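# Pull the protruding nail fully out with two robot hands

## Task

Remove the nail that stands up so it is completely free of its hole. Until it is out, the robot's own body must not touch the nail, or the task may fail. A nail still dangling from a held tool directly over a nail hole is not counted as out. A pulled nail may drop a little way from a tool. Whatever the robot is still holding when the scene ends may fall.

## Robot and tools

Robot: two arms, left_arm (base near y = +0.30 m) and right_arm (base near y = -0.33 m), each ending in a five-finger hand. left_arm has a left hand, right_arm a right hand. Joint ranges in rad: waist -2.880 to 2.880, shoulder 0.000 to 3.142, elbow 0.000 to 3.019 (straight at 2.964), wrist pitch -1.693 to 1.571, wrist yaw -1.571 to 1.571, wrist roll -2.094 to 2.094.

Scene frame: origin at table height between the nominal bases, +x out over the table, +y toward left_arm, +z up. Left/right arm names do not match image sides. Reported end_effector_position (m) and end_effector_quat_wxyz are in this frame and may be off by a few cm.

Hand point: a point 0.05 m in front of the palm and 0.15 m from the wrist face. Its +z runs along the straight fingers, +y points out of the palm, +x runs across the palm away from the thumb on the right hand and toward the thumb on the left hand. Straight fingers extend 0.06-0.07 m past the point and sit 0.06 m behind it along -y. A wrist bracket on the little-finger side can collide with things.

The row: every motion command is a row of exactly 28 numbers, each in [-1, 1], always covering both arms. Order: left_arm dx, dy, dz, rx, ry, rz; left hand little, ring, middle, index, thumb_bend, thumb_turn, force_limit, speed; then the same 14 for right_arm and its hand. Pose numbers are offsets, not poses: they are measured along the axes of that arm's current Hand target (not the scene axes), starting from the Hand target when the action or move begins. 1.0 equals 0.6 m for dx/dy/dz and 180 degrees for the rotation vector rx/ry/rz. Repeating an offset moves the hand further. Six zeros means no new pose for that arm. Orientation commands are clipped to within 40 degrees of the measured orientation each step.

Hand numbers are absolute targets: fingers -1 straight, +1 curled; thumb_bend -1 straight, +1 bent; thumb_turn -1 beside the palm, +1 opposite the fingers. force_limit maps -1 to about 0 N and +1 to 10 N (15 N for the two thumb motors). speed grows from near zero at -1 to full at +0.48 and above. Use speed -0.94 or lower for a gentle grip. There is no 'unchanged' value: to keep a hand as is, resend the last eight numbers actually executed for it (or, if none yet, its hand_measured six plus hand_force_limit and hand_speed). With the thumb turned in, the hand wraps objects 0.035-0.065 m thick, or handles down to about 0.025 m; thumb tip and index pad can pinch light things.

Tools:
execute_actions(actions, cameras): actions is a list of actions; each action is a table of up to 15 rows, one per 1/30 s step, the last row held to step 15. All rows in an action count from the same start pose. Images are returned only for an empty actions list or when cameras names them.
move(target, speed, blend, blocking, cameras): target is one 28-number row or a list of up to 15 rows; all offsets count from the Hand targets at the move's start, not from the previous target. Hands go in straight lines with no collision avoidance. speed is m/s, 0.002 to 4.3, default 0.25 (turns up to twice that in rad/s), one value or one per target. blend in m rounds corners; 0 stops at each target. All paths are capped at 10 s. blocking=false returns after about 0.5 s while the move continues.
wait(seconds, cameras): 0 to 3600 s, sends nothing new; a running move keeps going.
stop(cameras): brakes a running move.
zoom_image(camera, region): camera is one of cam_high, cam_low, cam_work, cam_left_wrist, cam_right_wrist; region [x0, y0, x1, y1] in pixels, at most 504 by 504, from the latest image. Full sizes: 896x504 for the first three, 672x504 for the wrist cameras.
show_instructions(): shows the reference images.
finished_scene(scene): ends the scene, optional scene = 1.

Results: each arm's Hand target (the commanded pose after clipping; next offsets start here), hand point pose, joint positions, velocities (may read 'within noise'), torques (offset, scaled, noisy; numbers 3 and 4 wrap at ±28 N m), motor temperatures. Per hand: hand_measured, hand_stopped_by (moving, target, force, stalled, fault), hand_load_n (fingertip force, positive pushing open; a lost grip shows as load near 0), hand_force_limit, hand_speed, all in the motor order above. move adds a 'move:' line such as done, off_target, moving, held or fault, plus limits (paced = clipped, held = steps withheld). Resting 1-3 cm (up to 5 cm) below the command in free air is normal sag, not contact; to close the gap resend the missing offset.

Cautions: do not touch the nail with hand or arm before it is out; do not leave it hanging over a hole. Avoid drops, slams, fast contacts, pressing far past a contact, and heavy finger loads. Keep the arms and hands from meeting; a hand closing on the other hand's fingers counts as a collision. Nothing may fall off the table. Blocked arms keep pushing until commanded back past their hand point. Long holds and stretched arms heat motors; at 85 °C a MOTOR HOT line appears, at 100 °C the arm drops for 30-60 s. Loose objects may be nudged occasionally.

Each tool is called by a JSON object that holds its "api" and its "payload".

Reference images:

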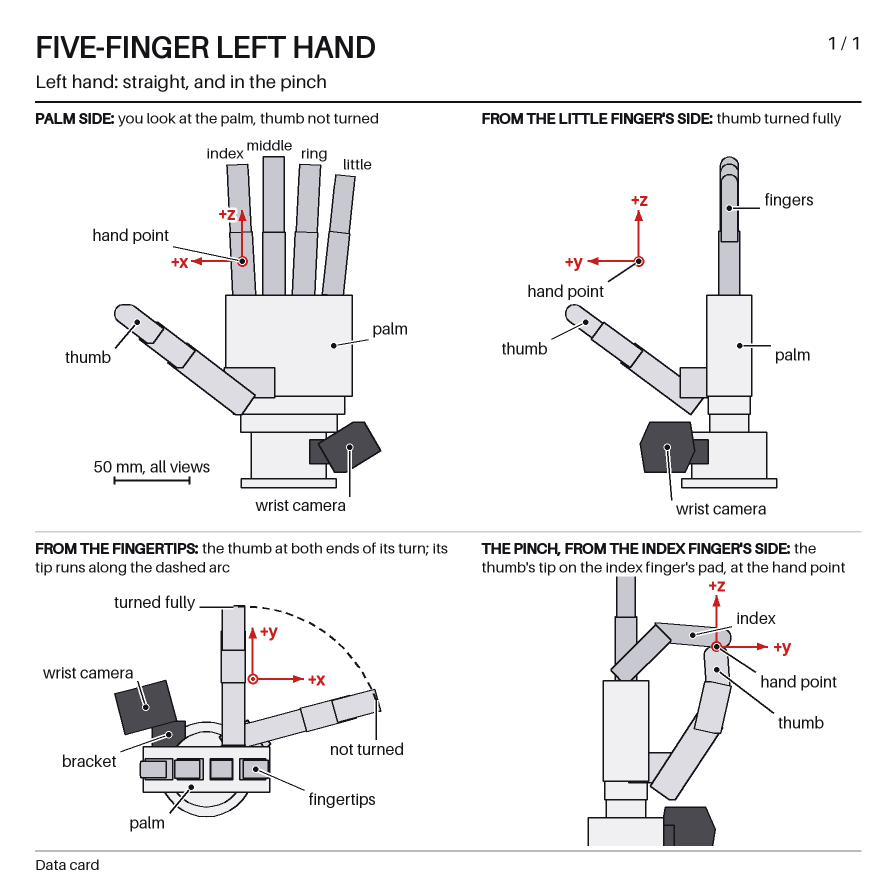

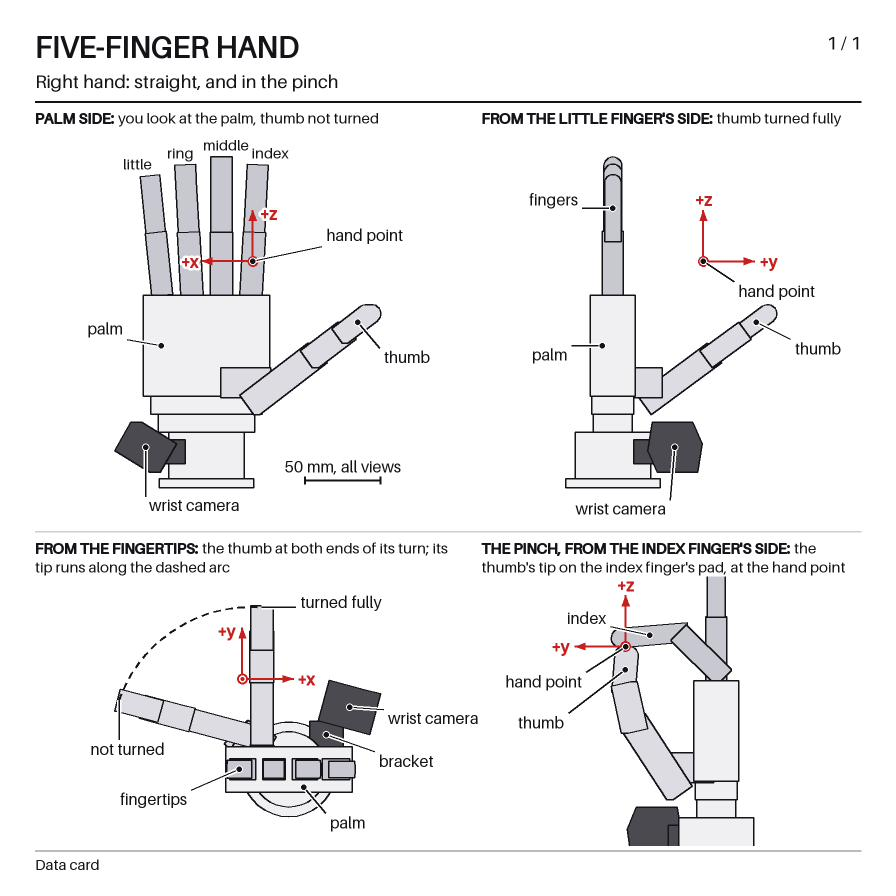

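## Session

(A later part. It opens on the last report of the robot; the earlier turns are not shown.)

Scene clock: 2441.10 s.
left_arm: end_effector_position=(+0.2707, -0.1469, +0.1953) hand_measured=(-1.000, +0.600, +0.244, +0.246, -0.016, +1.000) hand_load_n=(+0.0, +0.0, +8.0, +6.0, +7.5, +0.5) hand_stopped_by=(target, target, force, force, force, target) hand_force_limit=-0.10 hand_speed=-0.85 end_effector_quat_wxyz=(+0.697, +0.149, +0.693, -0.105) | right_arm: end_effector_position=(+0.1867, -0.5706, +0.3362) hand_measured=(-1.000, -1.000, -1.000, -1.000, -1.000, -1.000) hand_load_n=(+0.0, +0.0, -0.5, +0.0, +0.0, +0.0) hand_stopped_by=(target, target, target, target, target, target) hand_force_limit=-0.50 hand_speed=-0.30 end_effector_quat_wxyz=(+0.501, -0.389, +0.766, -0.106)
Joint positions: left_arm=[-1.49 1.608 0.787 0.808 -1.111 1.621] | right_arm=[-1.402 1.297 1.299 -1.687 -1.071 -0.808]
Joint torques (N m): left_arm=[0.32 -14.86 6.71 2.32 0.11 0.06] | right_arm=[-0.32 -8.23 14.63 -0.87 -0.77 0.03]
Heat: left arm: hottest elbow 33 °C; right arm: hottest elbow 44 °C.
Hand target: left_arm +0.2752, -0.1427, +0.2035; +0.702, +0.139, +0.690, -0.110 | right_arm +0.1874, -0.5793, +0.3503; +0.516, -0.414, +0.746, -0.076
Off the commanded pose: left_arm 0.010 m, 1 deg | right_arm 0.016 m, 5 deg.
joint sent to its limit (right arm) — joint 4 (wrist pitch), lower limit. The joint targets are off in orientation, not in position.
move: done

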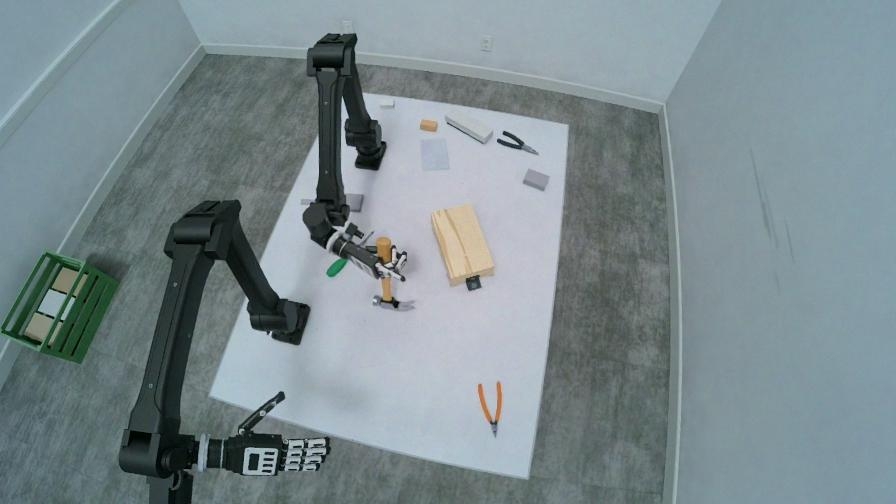

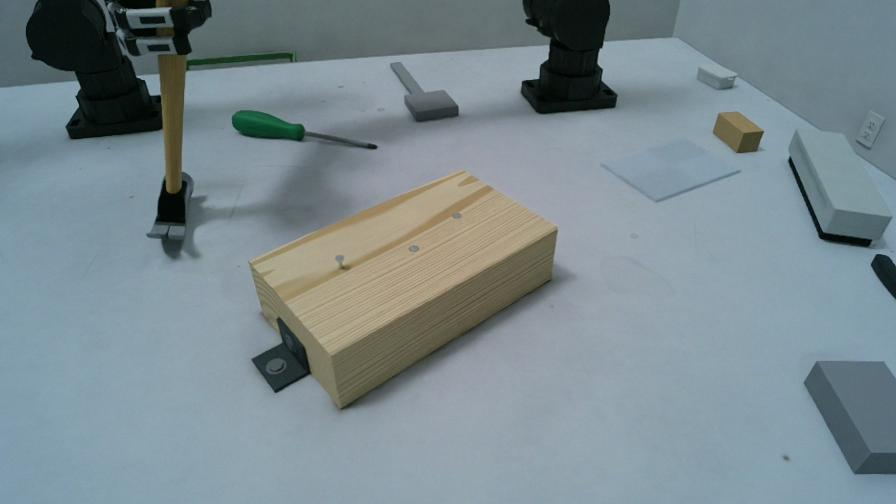

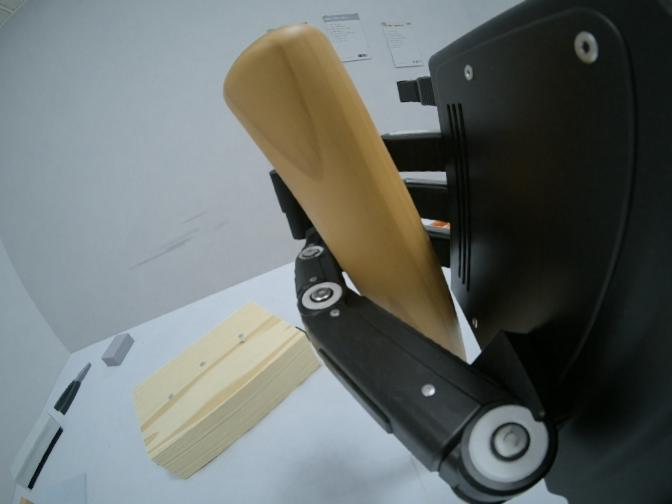

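{"api": "move", "payload": {"target": [-0.1,0.0,0,0,0,0,-1,0.6,0.5,0.5,0.3,1,-0.1,-0.85,0,0,0,0,0,0,-1,-1,-1,-1,-1,-1,-0.5,-0.3], "speed": 0.05, "cameras": ["cam_high","cam_work","cam_low","cam_left_wrist"]}}

{"api": "zoom_image", "payload": {"camera": "cam_high", "region": [340, 190, 520, 330]}}

{"api": "zoom_image", "payload": {"camera": "cam_work", "region": [50, 0, 350, 280]}}

{"api": "zoom_image", "payload": {"camera": "cam_low", "region": [430, 200, 610, 340]}}

Scene clock: 2554.70 s.
left_arm: end_effector_position=(+0.2698, -0.1372, +0.2428) hand_measured=(-1.000, +0.600, +0.244, +0.246, -0.016, +1.000) hand_load_n=(+0.0, +0.0, +8.0, +5.5, +7.5, +0.5) hand_stopped_by=(target, target, force, force, force, target) hand_force_limit=-0.10 hand_speed=-0.85 end_effector_quat_wxyz=(+0.697, +0.151, +0.693, -0.103) | right_arm: end_effector_position=(+0.1867, -0.5706, +0.3362) hand_measured=(-1.000, -1.000, -1.000, -1.000, -1.000, -1.000) hand_load_n=(+0.0, +0.0, +0.0, +0.0, +0.0, +0.0) hand_stopped_by=(target, target, target, target, target, target) hand_force_limit=-0.50 hand_speed=-0.30 end_effector_quat_wxyz=(+0.501, -0.389, +0.766, -0.106)
Joint positions: left_arm=[-1.49 1.484 0.808 0.658 -1.111 1.624] | right_arm=[-1.402 1.297 1.299 -1.687 -1.071 -0.808]
Joint torques (N m): left_arm=[-0.44 -13.16 11.71 1.29 -0.06 0.04] | right_arm=[-0.44 -8.23 14.49 -0.64 -0.79 0.15]
Heat: left arm: hottest elbow 32 °C; right arm: hottest elbow 44 °C.
Hand target: left_arm +0.2738, -0.1449, +0.2635; +0.702, +0.139, +0.690, -0.111 | right_arm +0.1874, -0.5793, +0.3503; +0.516, -0.414, +0.746, -0.076
Off the commanded pose: left_arm 0.022 m, 2 deg | right_arm 0.016 m, 5 deg.
joint sent to its limit (right arm) — joint 4 (wrist pitch), lower limit. The joint targets are off in orientation, not in position.
move: off_target (left_arm)
Images, in order (width x height): cam_high 896x504, cam_low 896x504, cam_work 896x504, cam_left_wrist 672x504.

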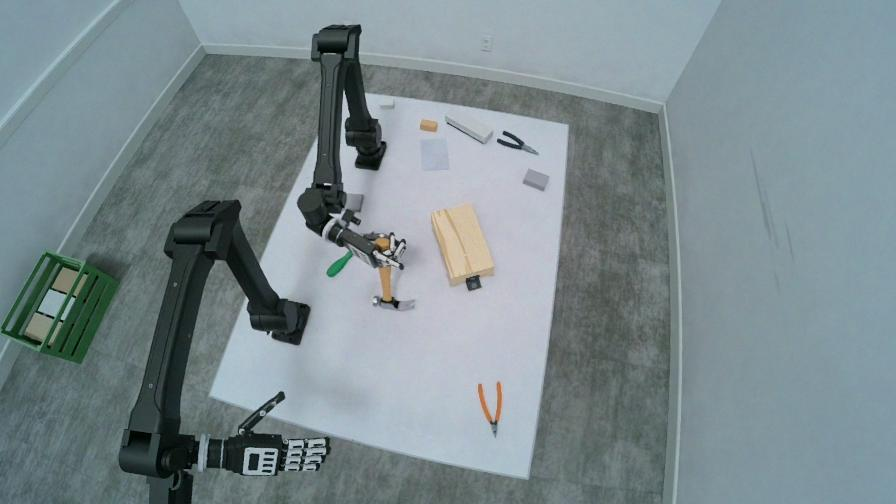

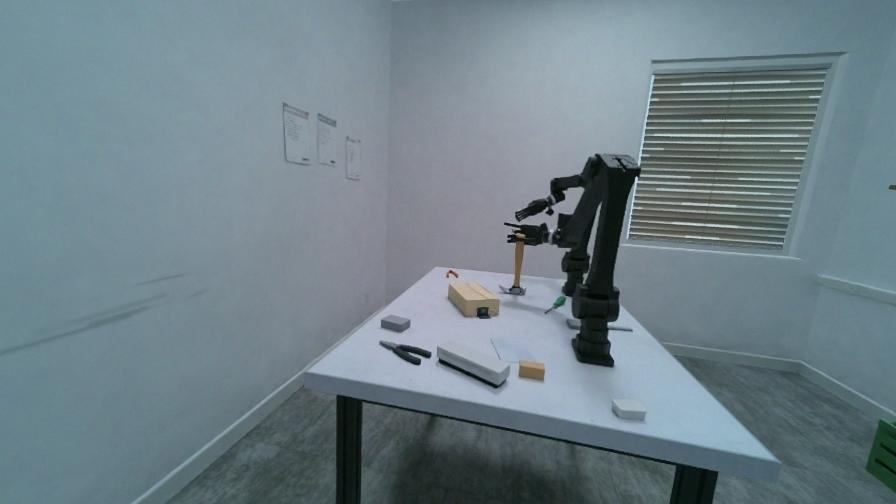

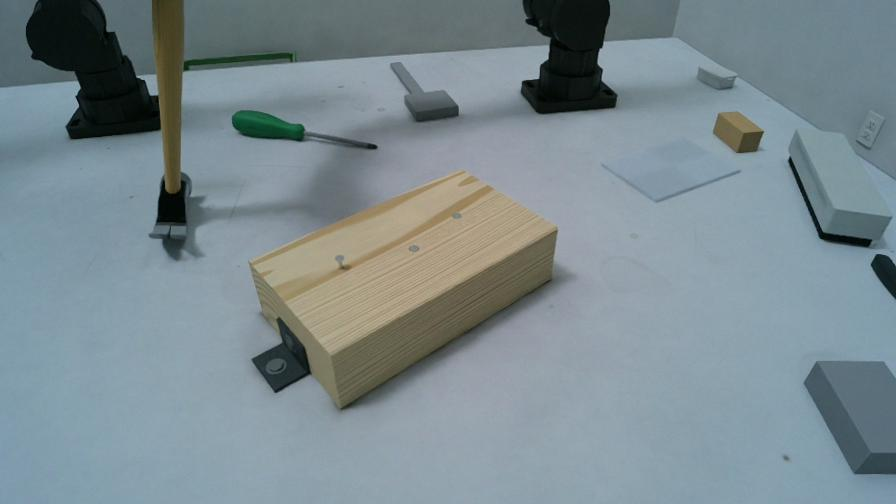

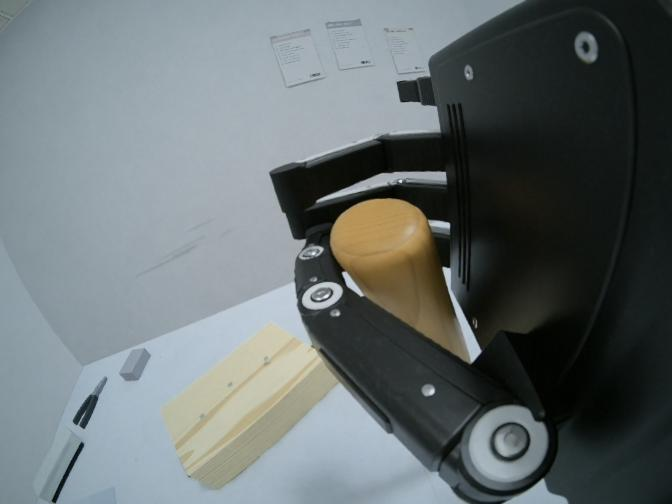

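Scaled by 2.800 from the camera's image (finer frame: 1280x720).

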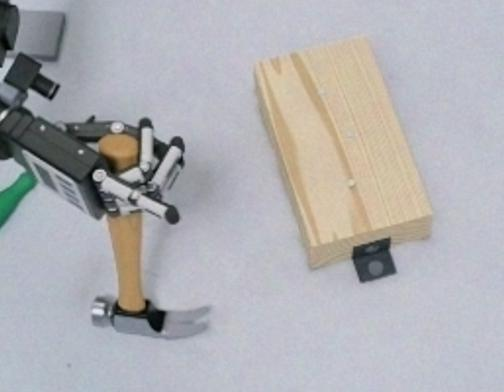

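Scaled by 1.680 from the camera's image (finer frame: 1280x720).

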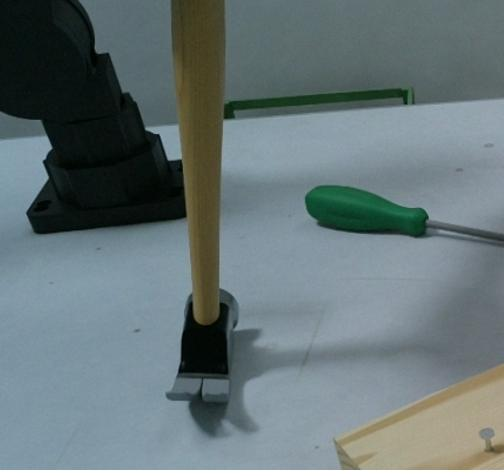

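Scaled by 2.800 from the camera's image (finer frame: 1280x720).

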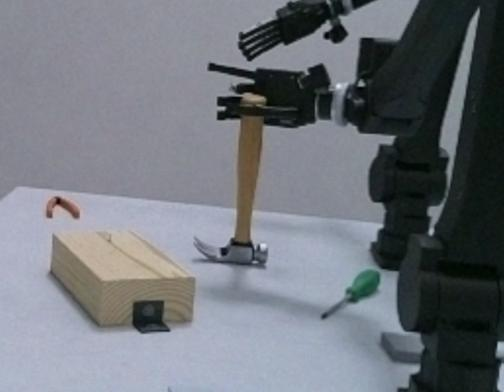

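{"api": "move", "payload": {"target": [[0,0,0,0,0,0,-1,-0.1,-0.1,-0.1,-0.35,1,-0.1,-0.6,0,0,0,0,0,0,-1,-1,-1,-1,-1,-1,-0.5,-0.3],[0.1027,0.01,-0.0108,0,0,0,-1,-0.1,-0.1,-0.1,-0.35,1,-0.1,-0.6,0,0,0,0,0,0,-1,-1,-1,-1,-1,-1,-0.5,-0.3]], "speed": 0.06, "cameras": ["cam_high","cam_work","cam_low","cam_left_wrist"]}}

{"api": "zoom_image", "payload": {"camera": "cam_low", "region": [430, 200, 610, 340]}}

Scene clock: 2598.80 s.
left_arm: end_effector_position=(+0.2697, -0.1366, +0.2065) hand_measured=(-1.000, -0.100, -0.100, -0.100, -0.350, +1.000) hand_load_n=(+0.0, +0.0, +0.0, +0.0, +0.0, +0.5) hand_stopped_by=(target, target, target, target, target, target) hand_force_limit=-0.10 hand_speed=-0.60 end_effector_quat_wxyz=(+0.700, +0.140, +0.691, -0.113) | right_arm: end_effector_position=(+0.1867, -0.5706, +0.3362) hand_measured=(-1.000, -1.000, -1.000, -1.000, -1.000, -1.000) hand_load_n=(+0.0, +0.0, +0.0, +0.0, +0.0, -0.5) hand_stopped_by=(target, target, target, target, target, target) hand_force_limit=-0.50 hand_speed=-0.30 end_effector_quat_wxyz=(+0.501, -0.389, +0.766, -0.106)
Joint positions: left_arm=[-1.49 1.565 0.763 0.817 -1.111 1.624] | right_arm=[-1.402 1.297 1.299 -1.687 -1.071 -0.808]
Joint torques (N m): left_arm=[-0.32 -11.81 6.79 2.56 -0.15 0.02] | right_arm=[-0.97 -7.24 14.63 -0.75 -0.79 0.07]
Heat: left arm: hottest elbow 36 °C; right arm: hottest elbow 44 °C.
Hand target: left_arm +0.2713, -0.1348, +0.2020; +0.702, +0.139, +0.690, -0.110 | right_arm +0.1874, -0.5793, +0.3503; +0.516, -0.414, +0.746, -0.076
Off the commanded pose: left_arm 0.005 m, 0 deg | right_arm 0.016 m, 5 deg.
joint sent to its limit (right arm) — joint 4 (wrist pitch), lower limit. The joint targets are off in orientation, not in position.
move: done
Images, in order (width x height): cam_high 896x504, cam_low 896x504, cam_work 896x504, cam_left_wrist 672x504.

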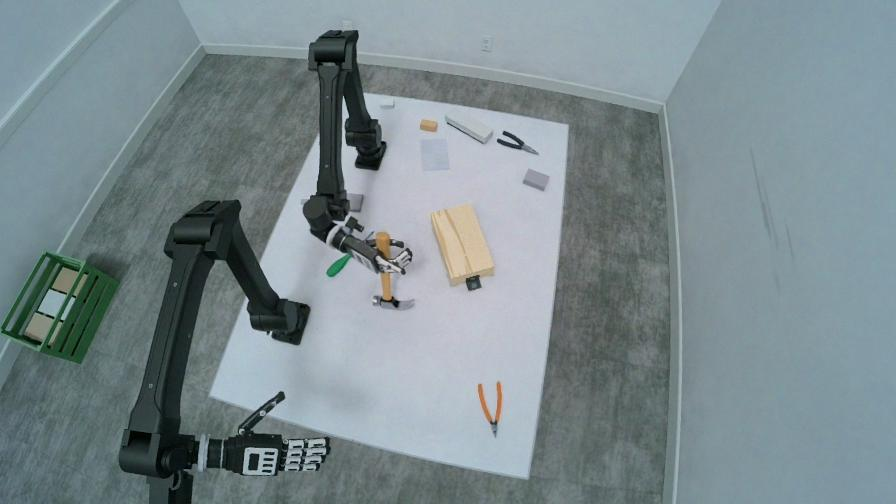

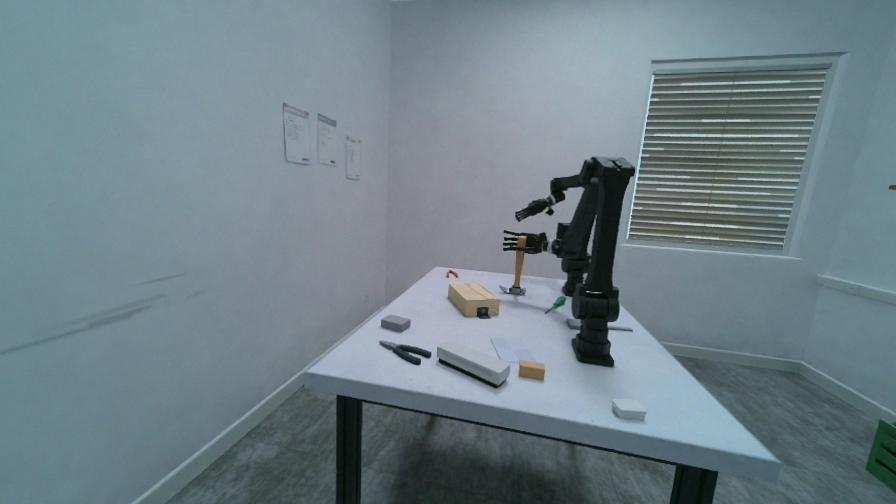

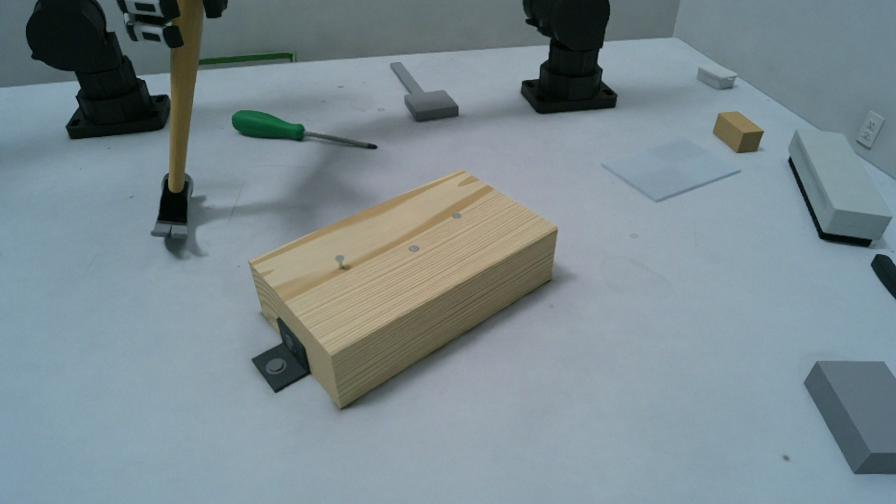

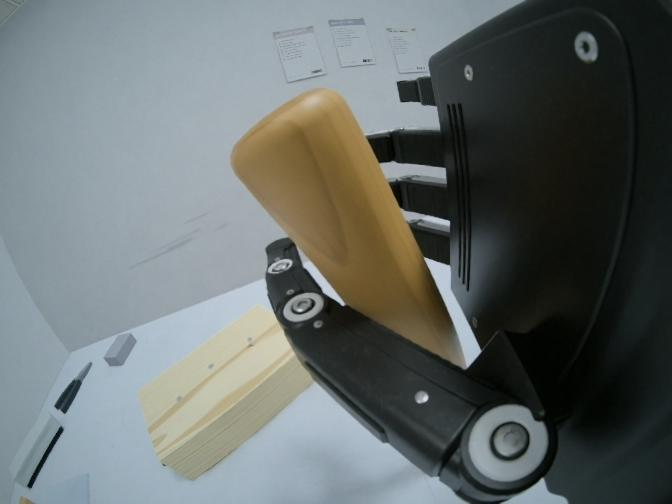

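Scaled by 2.800 from the camera's image (finer frame: 1280x720).

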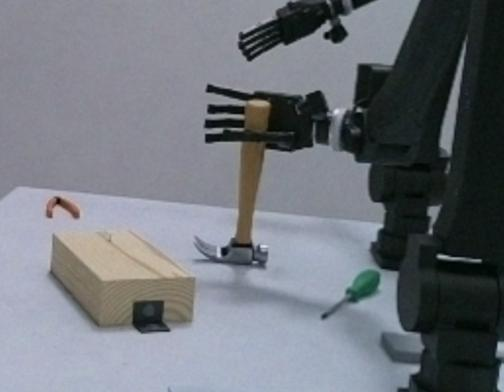

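{"api": "move", "payload": {"target": [0,0,0,0,0,0,-1,-0.1,-0.1,-0.1,0.4,1,-0.5,-0.8,0,0,0,0,0,0,-1,-1,-1,-1,-1,-1,-0.5,-0.3], "speed": 0.06, "cameras": ["cam_work","cam_low","cam_left_wrist"]}}

{"api": "zoom_image", "payload": {"camera": "cam_low", "region": [430, 200, 610, 340]}}

Scene clock: 2636.50 s.
left_arm: end_effector_position=(+0.2696, -0.1370, +0.2066) hand_measured=(-1.000, -0.100, -0.100, -0.100, +0.076, +1.000) hand_load_n=(+0.0, +0.0, +0.0, +0.0, +3.5, +2.0) hand_stopped_by=(target, target, target, target, force, target) hand_force_limit=-0.50 hand_speed=-0.80 end_effector_quat_wxyz=(+0.700, +0.135, +0.691, -0.118) | right_arm: end_effector_position=(+0.1867, -0.5706, +0.3362) hand_measured=(-1.000, -1.000, -1.000, -1.000, -1.000, -1.000) hand_load_n=(+0.0, +0.0, +0.0, +0.0, -0.5, +0.0) hand_stopped_by=(target, target, target, target, target, target) hand_force_limit=-0.50 hand_speed=-0.30 end_effector_quat_wxyz=(+0.501, -0.389, +0.766, -0.106)
Joint positions: left_arm=[-1.49 1.565 0.763 0.823 -1.111 1.616] | right_arm=[-1.402 1.297 1.299 -1.687 -1.071 -0.808]
Joint torques (N m): left_arm=[-0.38 -11.75 6.78 2.24 -0.16 0.11] | right_arm=[-0.85 -7.82 14.64 -0.92 -0.81 0.06]
Heat: left arm: hottest elbow 33 °C; right arm: hottest elbow 44 °C.
Hand target: left_arm +0.2713, -0.1348, +0.2020; +0.702, +0.139, +0.690, -0.110 | right_arm +0.1874, -0.5793, +0.3503; +0.516, -0.414, +0.746, -0.076
Off the commanded pose: left_arm 0.005 m, 1 deg | right_arm 0.016 m, 5 deg.
joint sent to its limit (right arm) — joint 4 (wrist pitch), lower limit. The joint targets are off in orientation, not in position.
move: done
Images, in order (width x height): cam_low 896x504, cam_work 896x504, cam_left_wrist 672x504.

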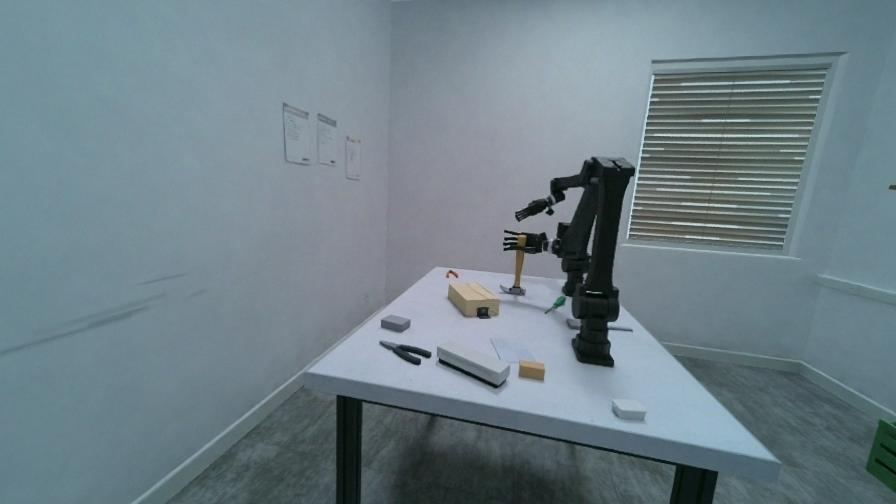

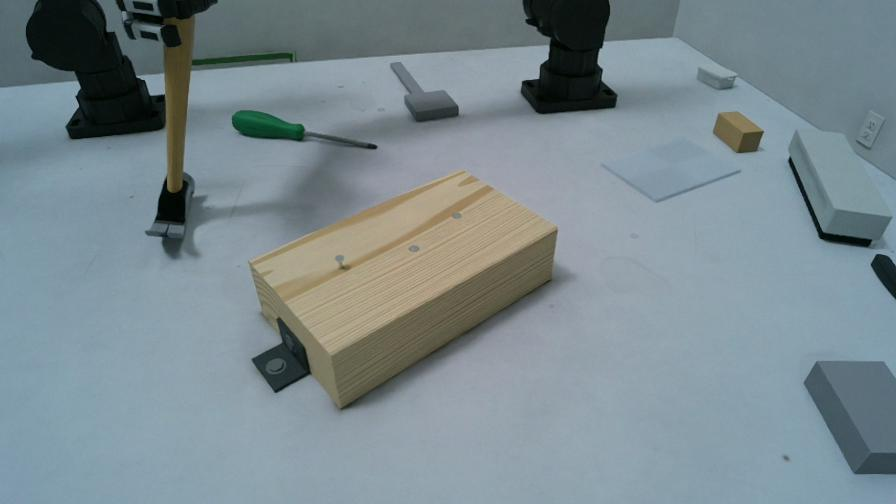

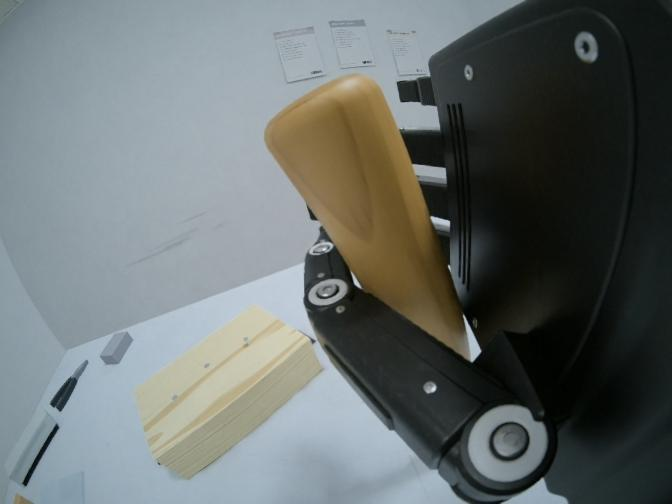

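Scaled by 2.800 from the camera's image (finer frame: 1280x720).

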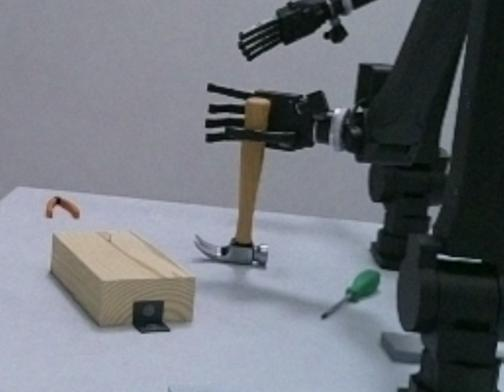

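{"api": "move", "payload": {"target": [0,0,0,0,0,0,-1,0.5,0.5,0.5,0.45,1,-0.3,-0.85,0,0,0,0,0,0,-1,-1,-1,-1,-1,-1,-0.5,-0.3], "speed": 0.06, "cameras": ["cam_work","cam_low","cam_left_wrist"]}}

{"api": "zoom_image", "payload": {"camera": "cam_low", "region": [430, 200, 610, 340]}}

Scene clock: 2642.67 s.
left_arm: end_effector_position=(+0.2695, -0.1374, +0.2063) hand_measured=(-1.000, +0.500, +0.218, +0.232, +0.144, +1.000) hand_load_n=(+0.0, +0.0, +3.5, +4.0, +5.5, +2.0) hand_stopped_by=(target, target, force, force, force, target) hand_force_limit=-0.30 hand_speed=-0.85 end_effector_quat_wxyz=(+0.700, +0.131, +0.691, -0.122) | right_arm: end_effector_position=(+0.1867, -0.5706, +0.3362) hand_measured=(-1.000, -1.000, -1.000, -1.000, -1.000, -1.000) hand_load_n=(-0.5, +0.0, +0.0, +0.0, +0.0, -0.5) hand_stopped_by=(target, target, target, target, target, target) hand_force_limit=-0.50 hand_speed=-0.30 end_effector_quat_wxyz=(+0.501, -0.389, +0.766, -0.106)
Joint positions: left_arm=[-1.49 1.565 0.763 0.826 -1.111 1.607] | right_arm=[-1.402 1.297 1.299 -1.687 -1.071 -0.808]
Joint torques (N m): left_arm=[-0.67 -11.87 6.9 2.15 -0.16 0.23] | right_arm=[-1.26 -8.12 14.52 -0.64 -0.83 0.07]
Heat: left arm: hottest elbow 33 °C; right arm: hottest elbow 44 °C.
Hand target: left_arm +0.2713, -0.1348, +0.2021; +0.702, +0.139, +0.690, -0.110 | right_arm +0.1874, -0.5793, +0.3503; +0.516, -0.414, +0.746, -0.076
Off the commanded pose: left_arm 0.005 m, 2 deg | right_arm 0.016 m, 5 deg.
joint sent to its limit (right arm) — joint 4 (wrist pitch), lower limit. The joint targets are off in orientation, not in position.
move: done
Images, in order (width x height): cam_low 896x504, cam_work 896x504, cam_left_wrist 672x504.

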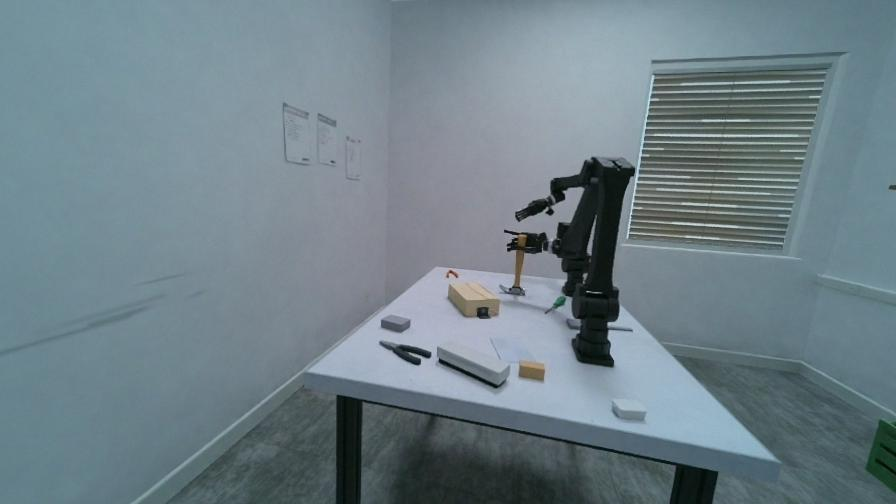

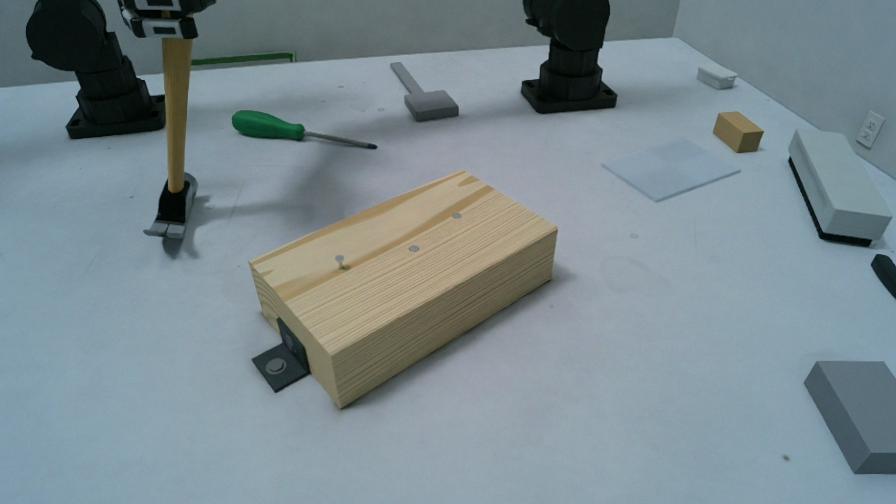

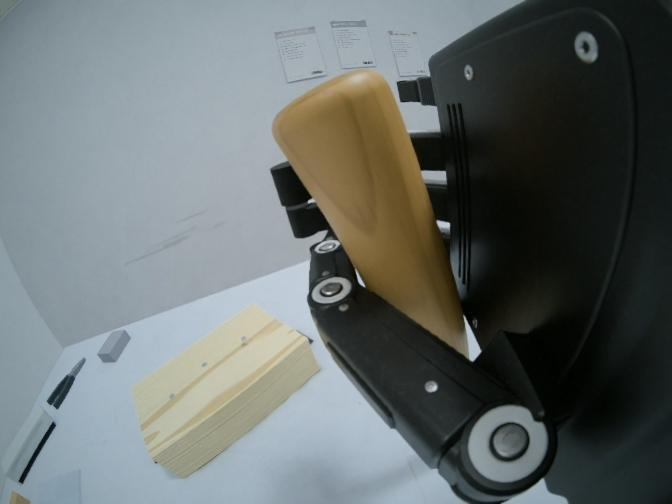

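Scaled by 2.800 from the camera's image (finer frame: 1280x720).

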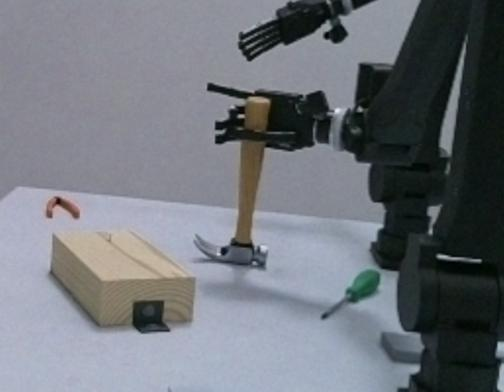

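{"api": "move", "payload": {"target": [0,0,0,0,0,0,-1,0.9,0.6,0.6,0.6,1,0.0,-0.85,0,0,0,0,0,0,-1,-1,-1,-1,-1,-1,-0.5,-0.3], "speed": 0.06, "cameras": ["cam_high","cam_left_wrist"]}}

{"api": "zoom_image", "payload": {"camera": "cam_high", "region": [340, 190, 520, 330]}}

Scene clock: 2648.20 s.
left_arm: end_effector_position=(+0.2695, -0.1374, +0.2063) hand_measured=(-1.000, +0.706, +0.228, +0.242, +0.152, +1.000) hand_load_n=(+0.0, +4.0, +6.0, +6.0, +8.0, +2.0) hand_stopped_by=(target, force, force, force, force, target) hand_force_limit=0.00 hand_speed=-0.85 end_effector_quat_wxyz=(+0.700, +0.131, +0.691, -0.123) | right_arm: end_effector_position=(+0.1867, -0.5706, +0.3362) hand_measured=(-1.000, -1.000, -1.000, -1.000, -1.000, -1.000) hand_load_n=(+0.0, +0.0, +0.0, +0.0, +0.0, +0.0) hand_stopped_by=(target, target, target, target, target, target) hand_force_limit=-0.50 hand_speed=-0.30 end_effector_quat_wxyz=(+0.501, -0.389, +0.766, -0.106)
Joint positions: left_arm=[-1.49 1.565 0.763 0.826 -1.111 1.606] | right_arm=[-1.402 1.297 1.299 -1.687 -1.071 -0.808]
Joint torques (N m): left_arm=[-0.56 -11.81 6.79 2.11 -0.13 0.24] | right_arm=[-0.32 -8.23 14.48 -0.68 -0.8 0.04]
Heat: left arm: hottest elbow 32 °C; right arm: hottest elbow 44 °C.
Hand target: left_arm +0.2713, -0.1347, +0.2021; +0.702, +0.139, +0.690, -0.110 | right_arm +0.1874, -0.5793, +0.3503; +0.516, -0.414, +0.746, -0.076
Off the commanded pose: left_arm 0.005 m, 2 deg | right_arm 0.016 m, 5 deg.
joint sent to its limit (right arm) — joint 4 (wrist pitch), lower limit. The joint targets are off in orientation, not in position.
move: done

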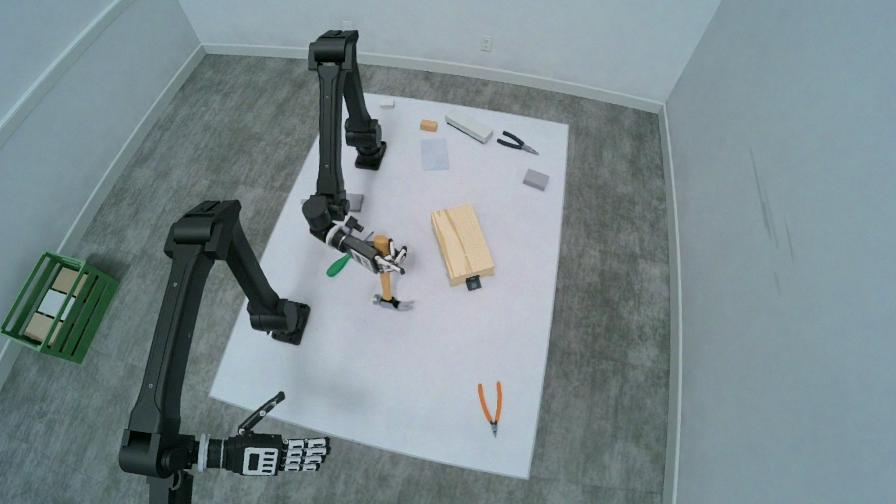

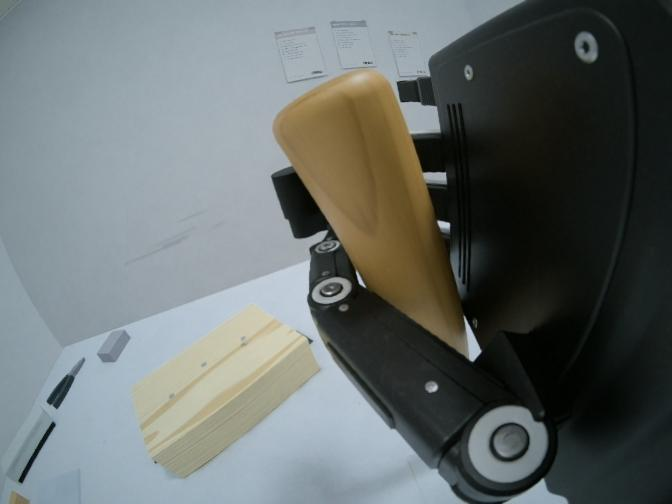

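Scaled by 2.800 from the camera's image (finer frame: 1280x720).

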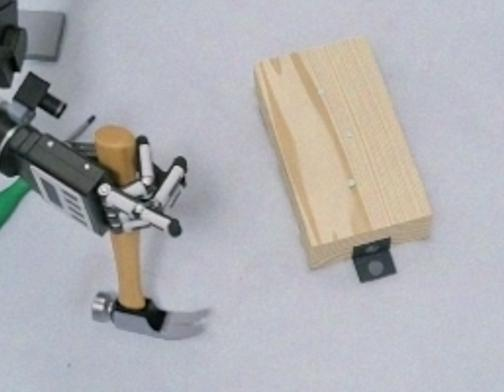

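{"api": "move", "payload": {"target": [-0.1,0.0,0,0,0,0,-1,0.9,0.6,0.6,0.6,1,0.0,-0.85,0,0,0,0,0,0,-1,-1,-1,-1,-1,-1,-0.5,-0.3], "speed": 0.06, "cameras": ["cam_work","cam_low","cam_left_wrist"]}}

{"api": "zoom_image", "payload": {"camera": "cam_low", "region": [430, 200, 610, 340]}}

Scene clock: 2654.50 s.
left_arm: end_effector_position=(+0.2689, -0.1286, +0.2403) hand_measured=(-1.000, +0.706, +0.228, +0.242, +0.152, +1.000) hand_load_n=(+0.0, +0.0, +6.5, +6.0, +7.5, +1.5) hand_stopped_by=(target, force, force, force, force, target) hand_force_limit=0.00 hand_speed=-0.85 end_effector_quat_wxyz=(+0.696, +0.148, +0.694, -0.104) | right_arm: end_effector_position=(+0.1867, -0.5706, +0.3362) hand_measured=(-1.000, -1.000, -1.000, -1.000, -1.000, -1.000) hand_load_n=(+0.0, +0.0, +0.0, -0.5, +0.0, +0.0) hand_stopped_by=(target, target, target, target, target, target) hand_force_limit=-0.50 hand_speed=-0.30 end_effector_quat_wxyz=(+0.501, -0.389, +0.766, -0.106)
Joint positions: left_arm=[-1.49 1.467 0.784 0.665 -1.114 1.616] | right_arm=[-1.402 1.297 1.299 -1.687 -1.071 -0.808]
Joint torques (N m): left_arm=[-1.03 -13.16 11.71 1.13 -0.23 0.13] | right_arm=[-1.14 -8.35 14.37 -0.76 -0.77 0.08]
Heat: left arm: hottest elbow 32 °C; right arm: hottest elbow 44 °C.
Hand target: left_arm +0.2699, -0.1371, +0.2621; +0.702, +0.139, +0.690, -0.110 | right_arm +0.1874, -0.5793, +0.3503; +0.516, -0.414, +0.746, -0.076
Off the commanded pose: left_arm 0.023 m, 2 deg | right_arm 0.016 m, 5 deg.
joint sent to its limit (right arm) — joint 4 (wrist pitch), lower limit. The joint targets are off in orientation, not in position.
move: off_target (left_arm)
Images, in order (width x height): cam_low 896x504, cam_work 896x504, cam_left_wrist 672x504.

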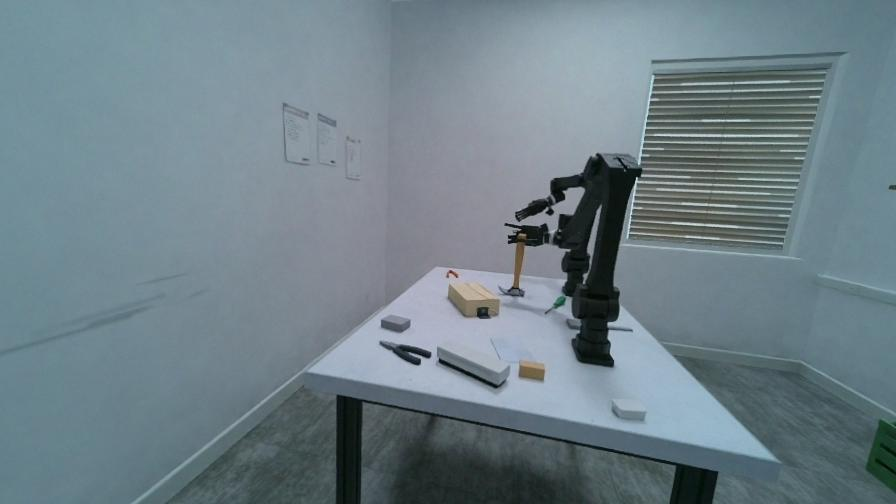

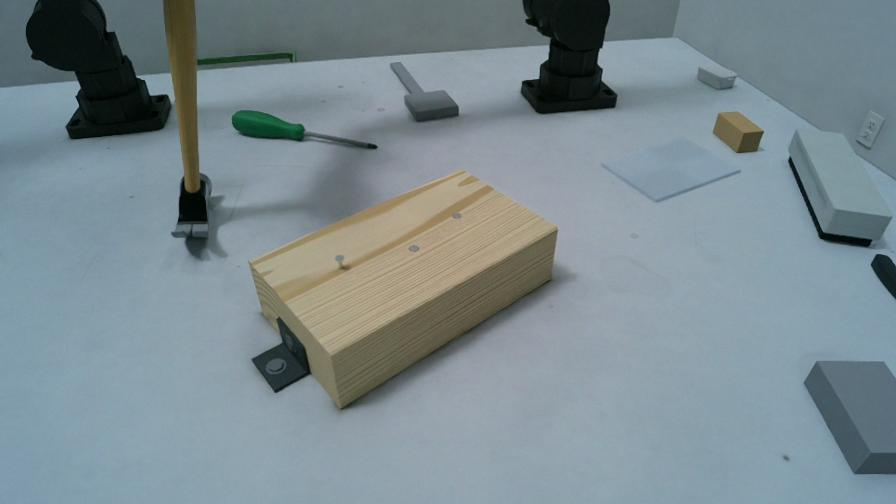

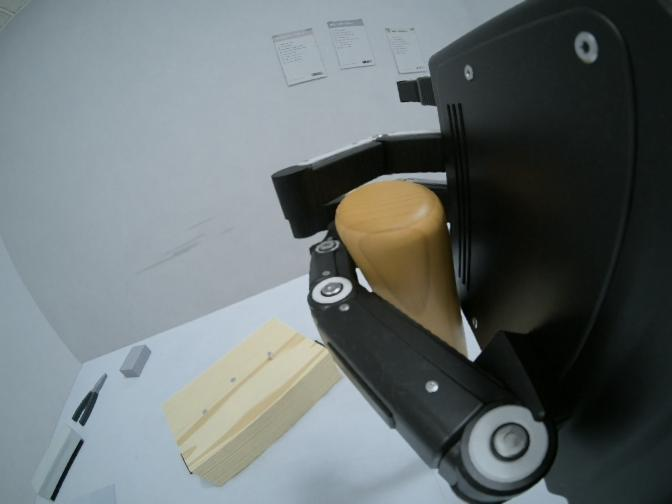

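Scaled by 2.800 from the camera's image (finer frame: 1280x720).

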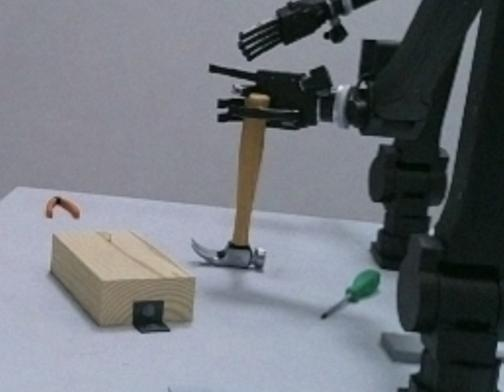

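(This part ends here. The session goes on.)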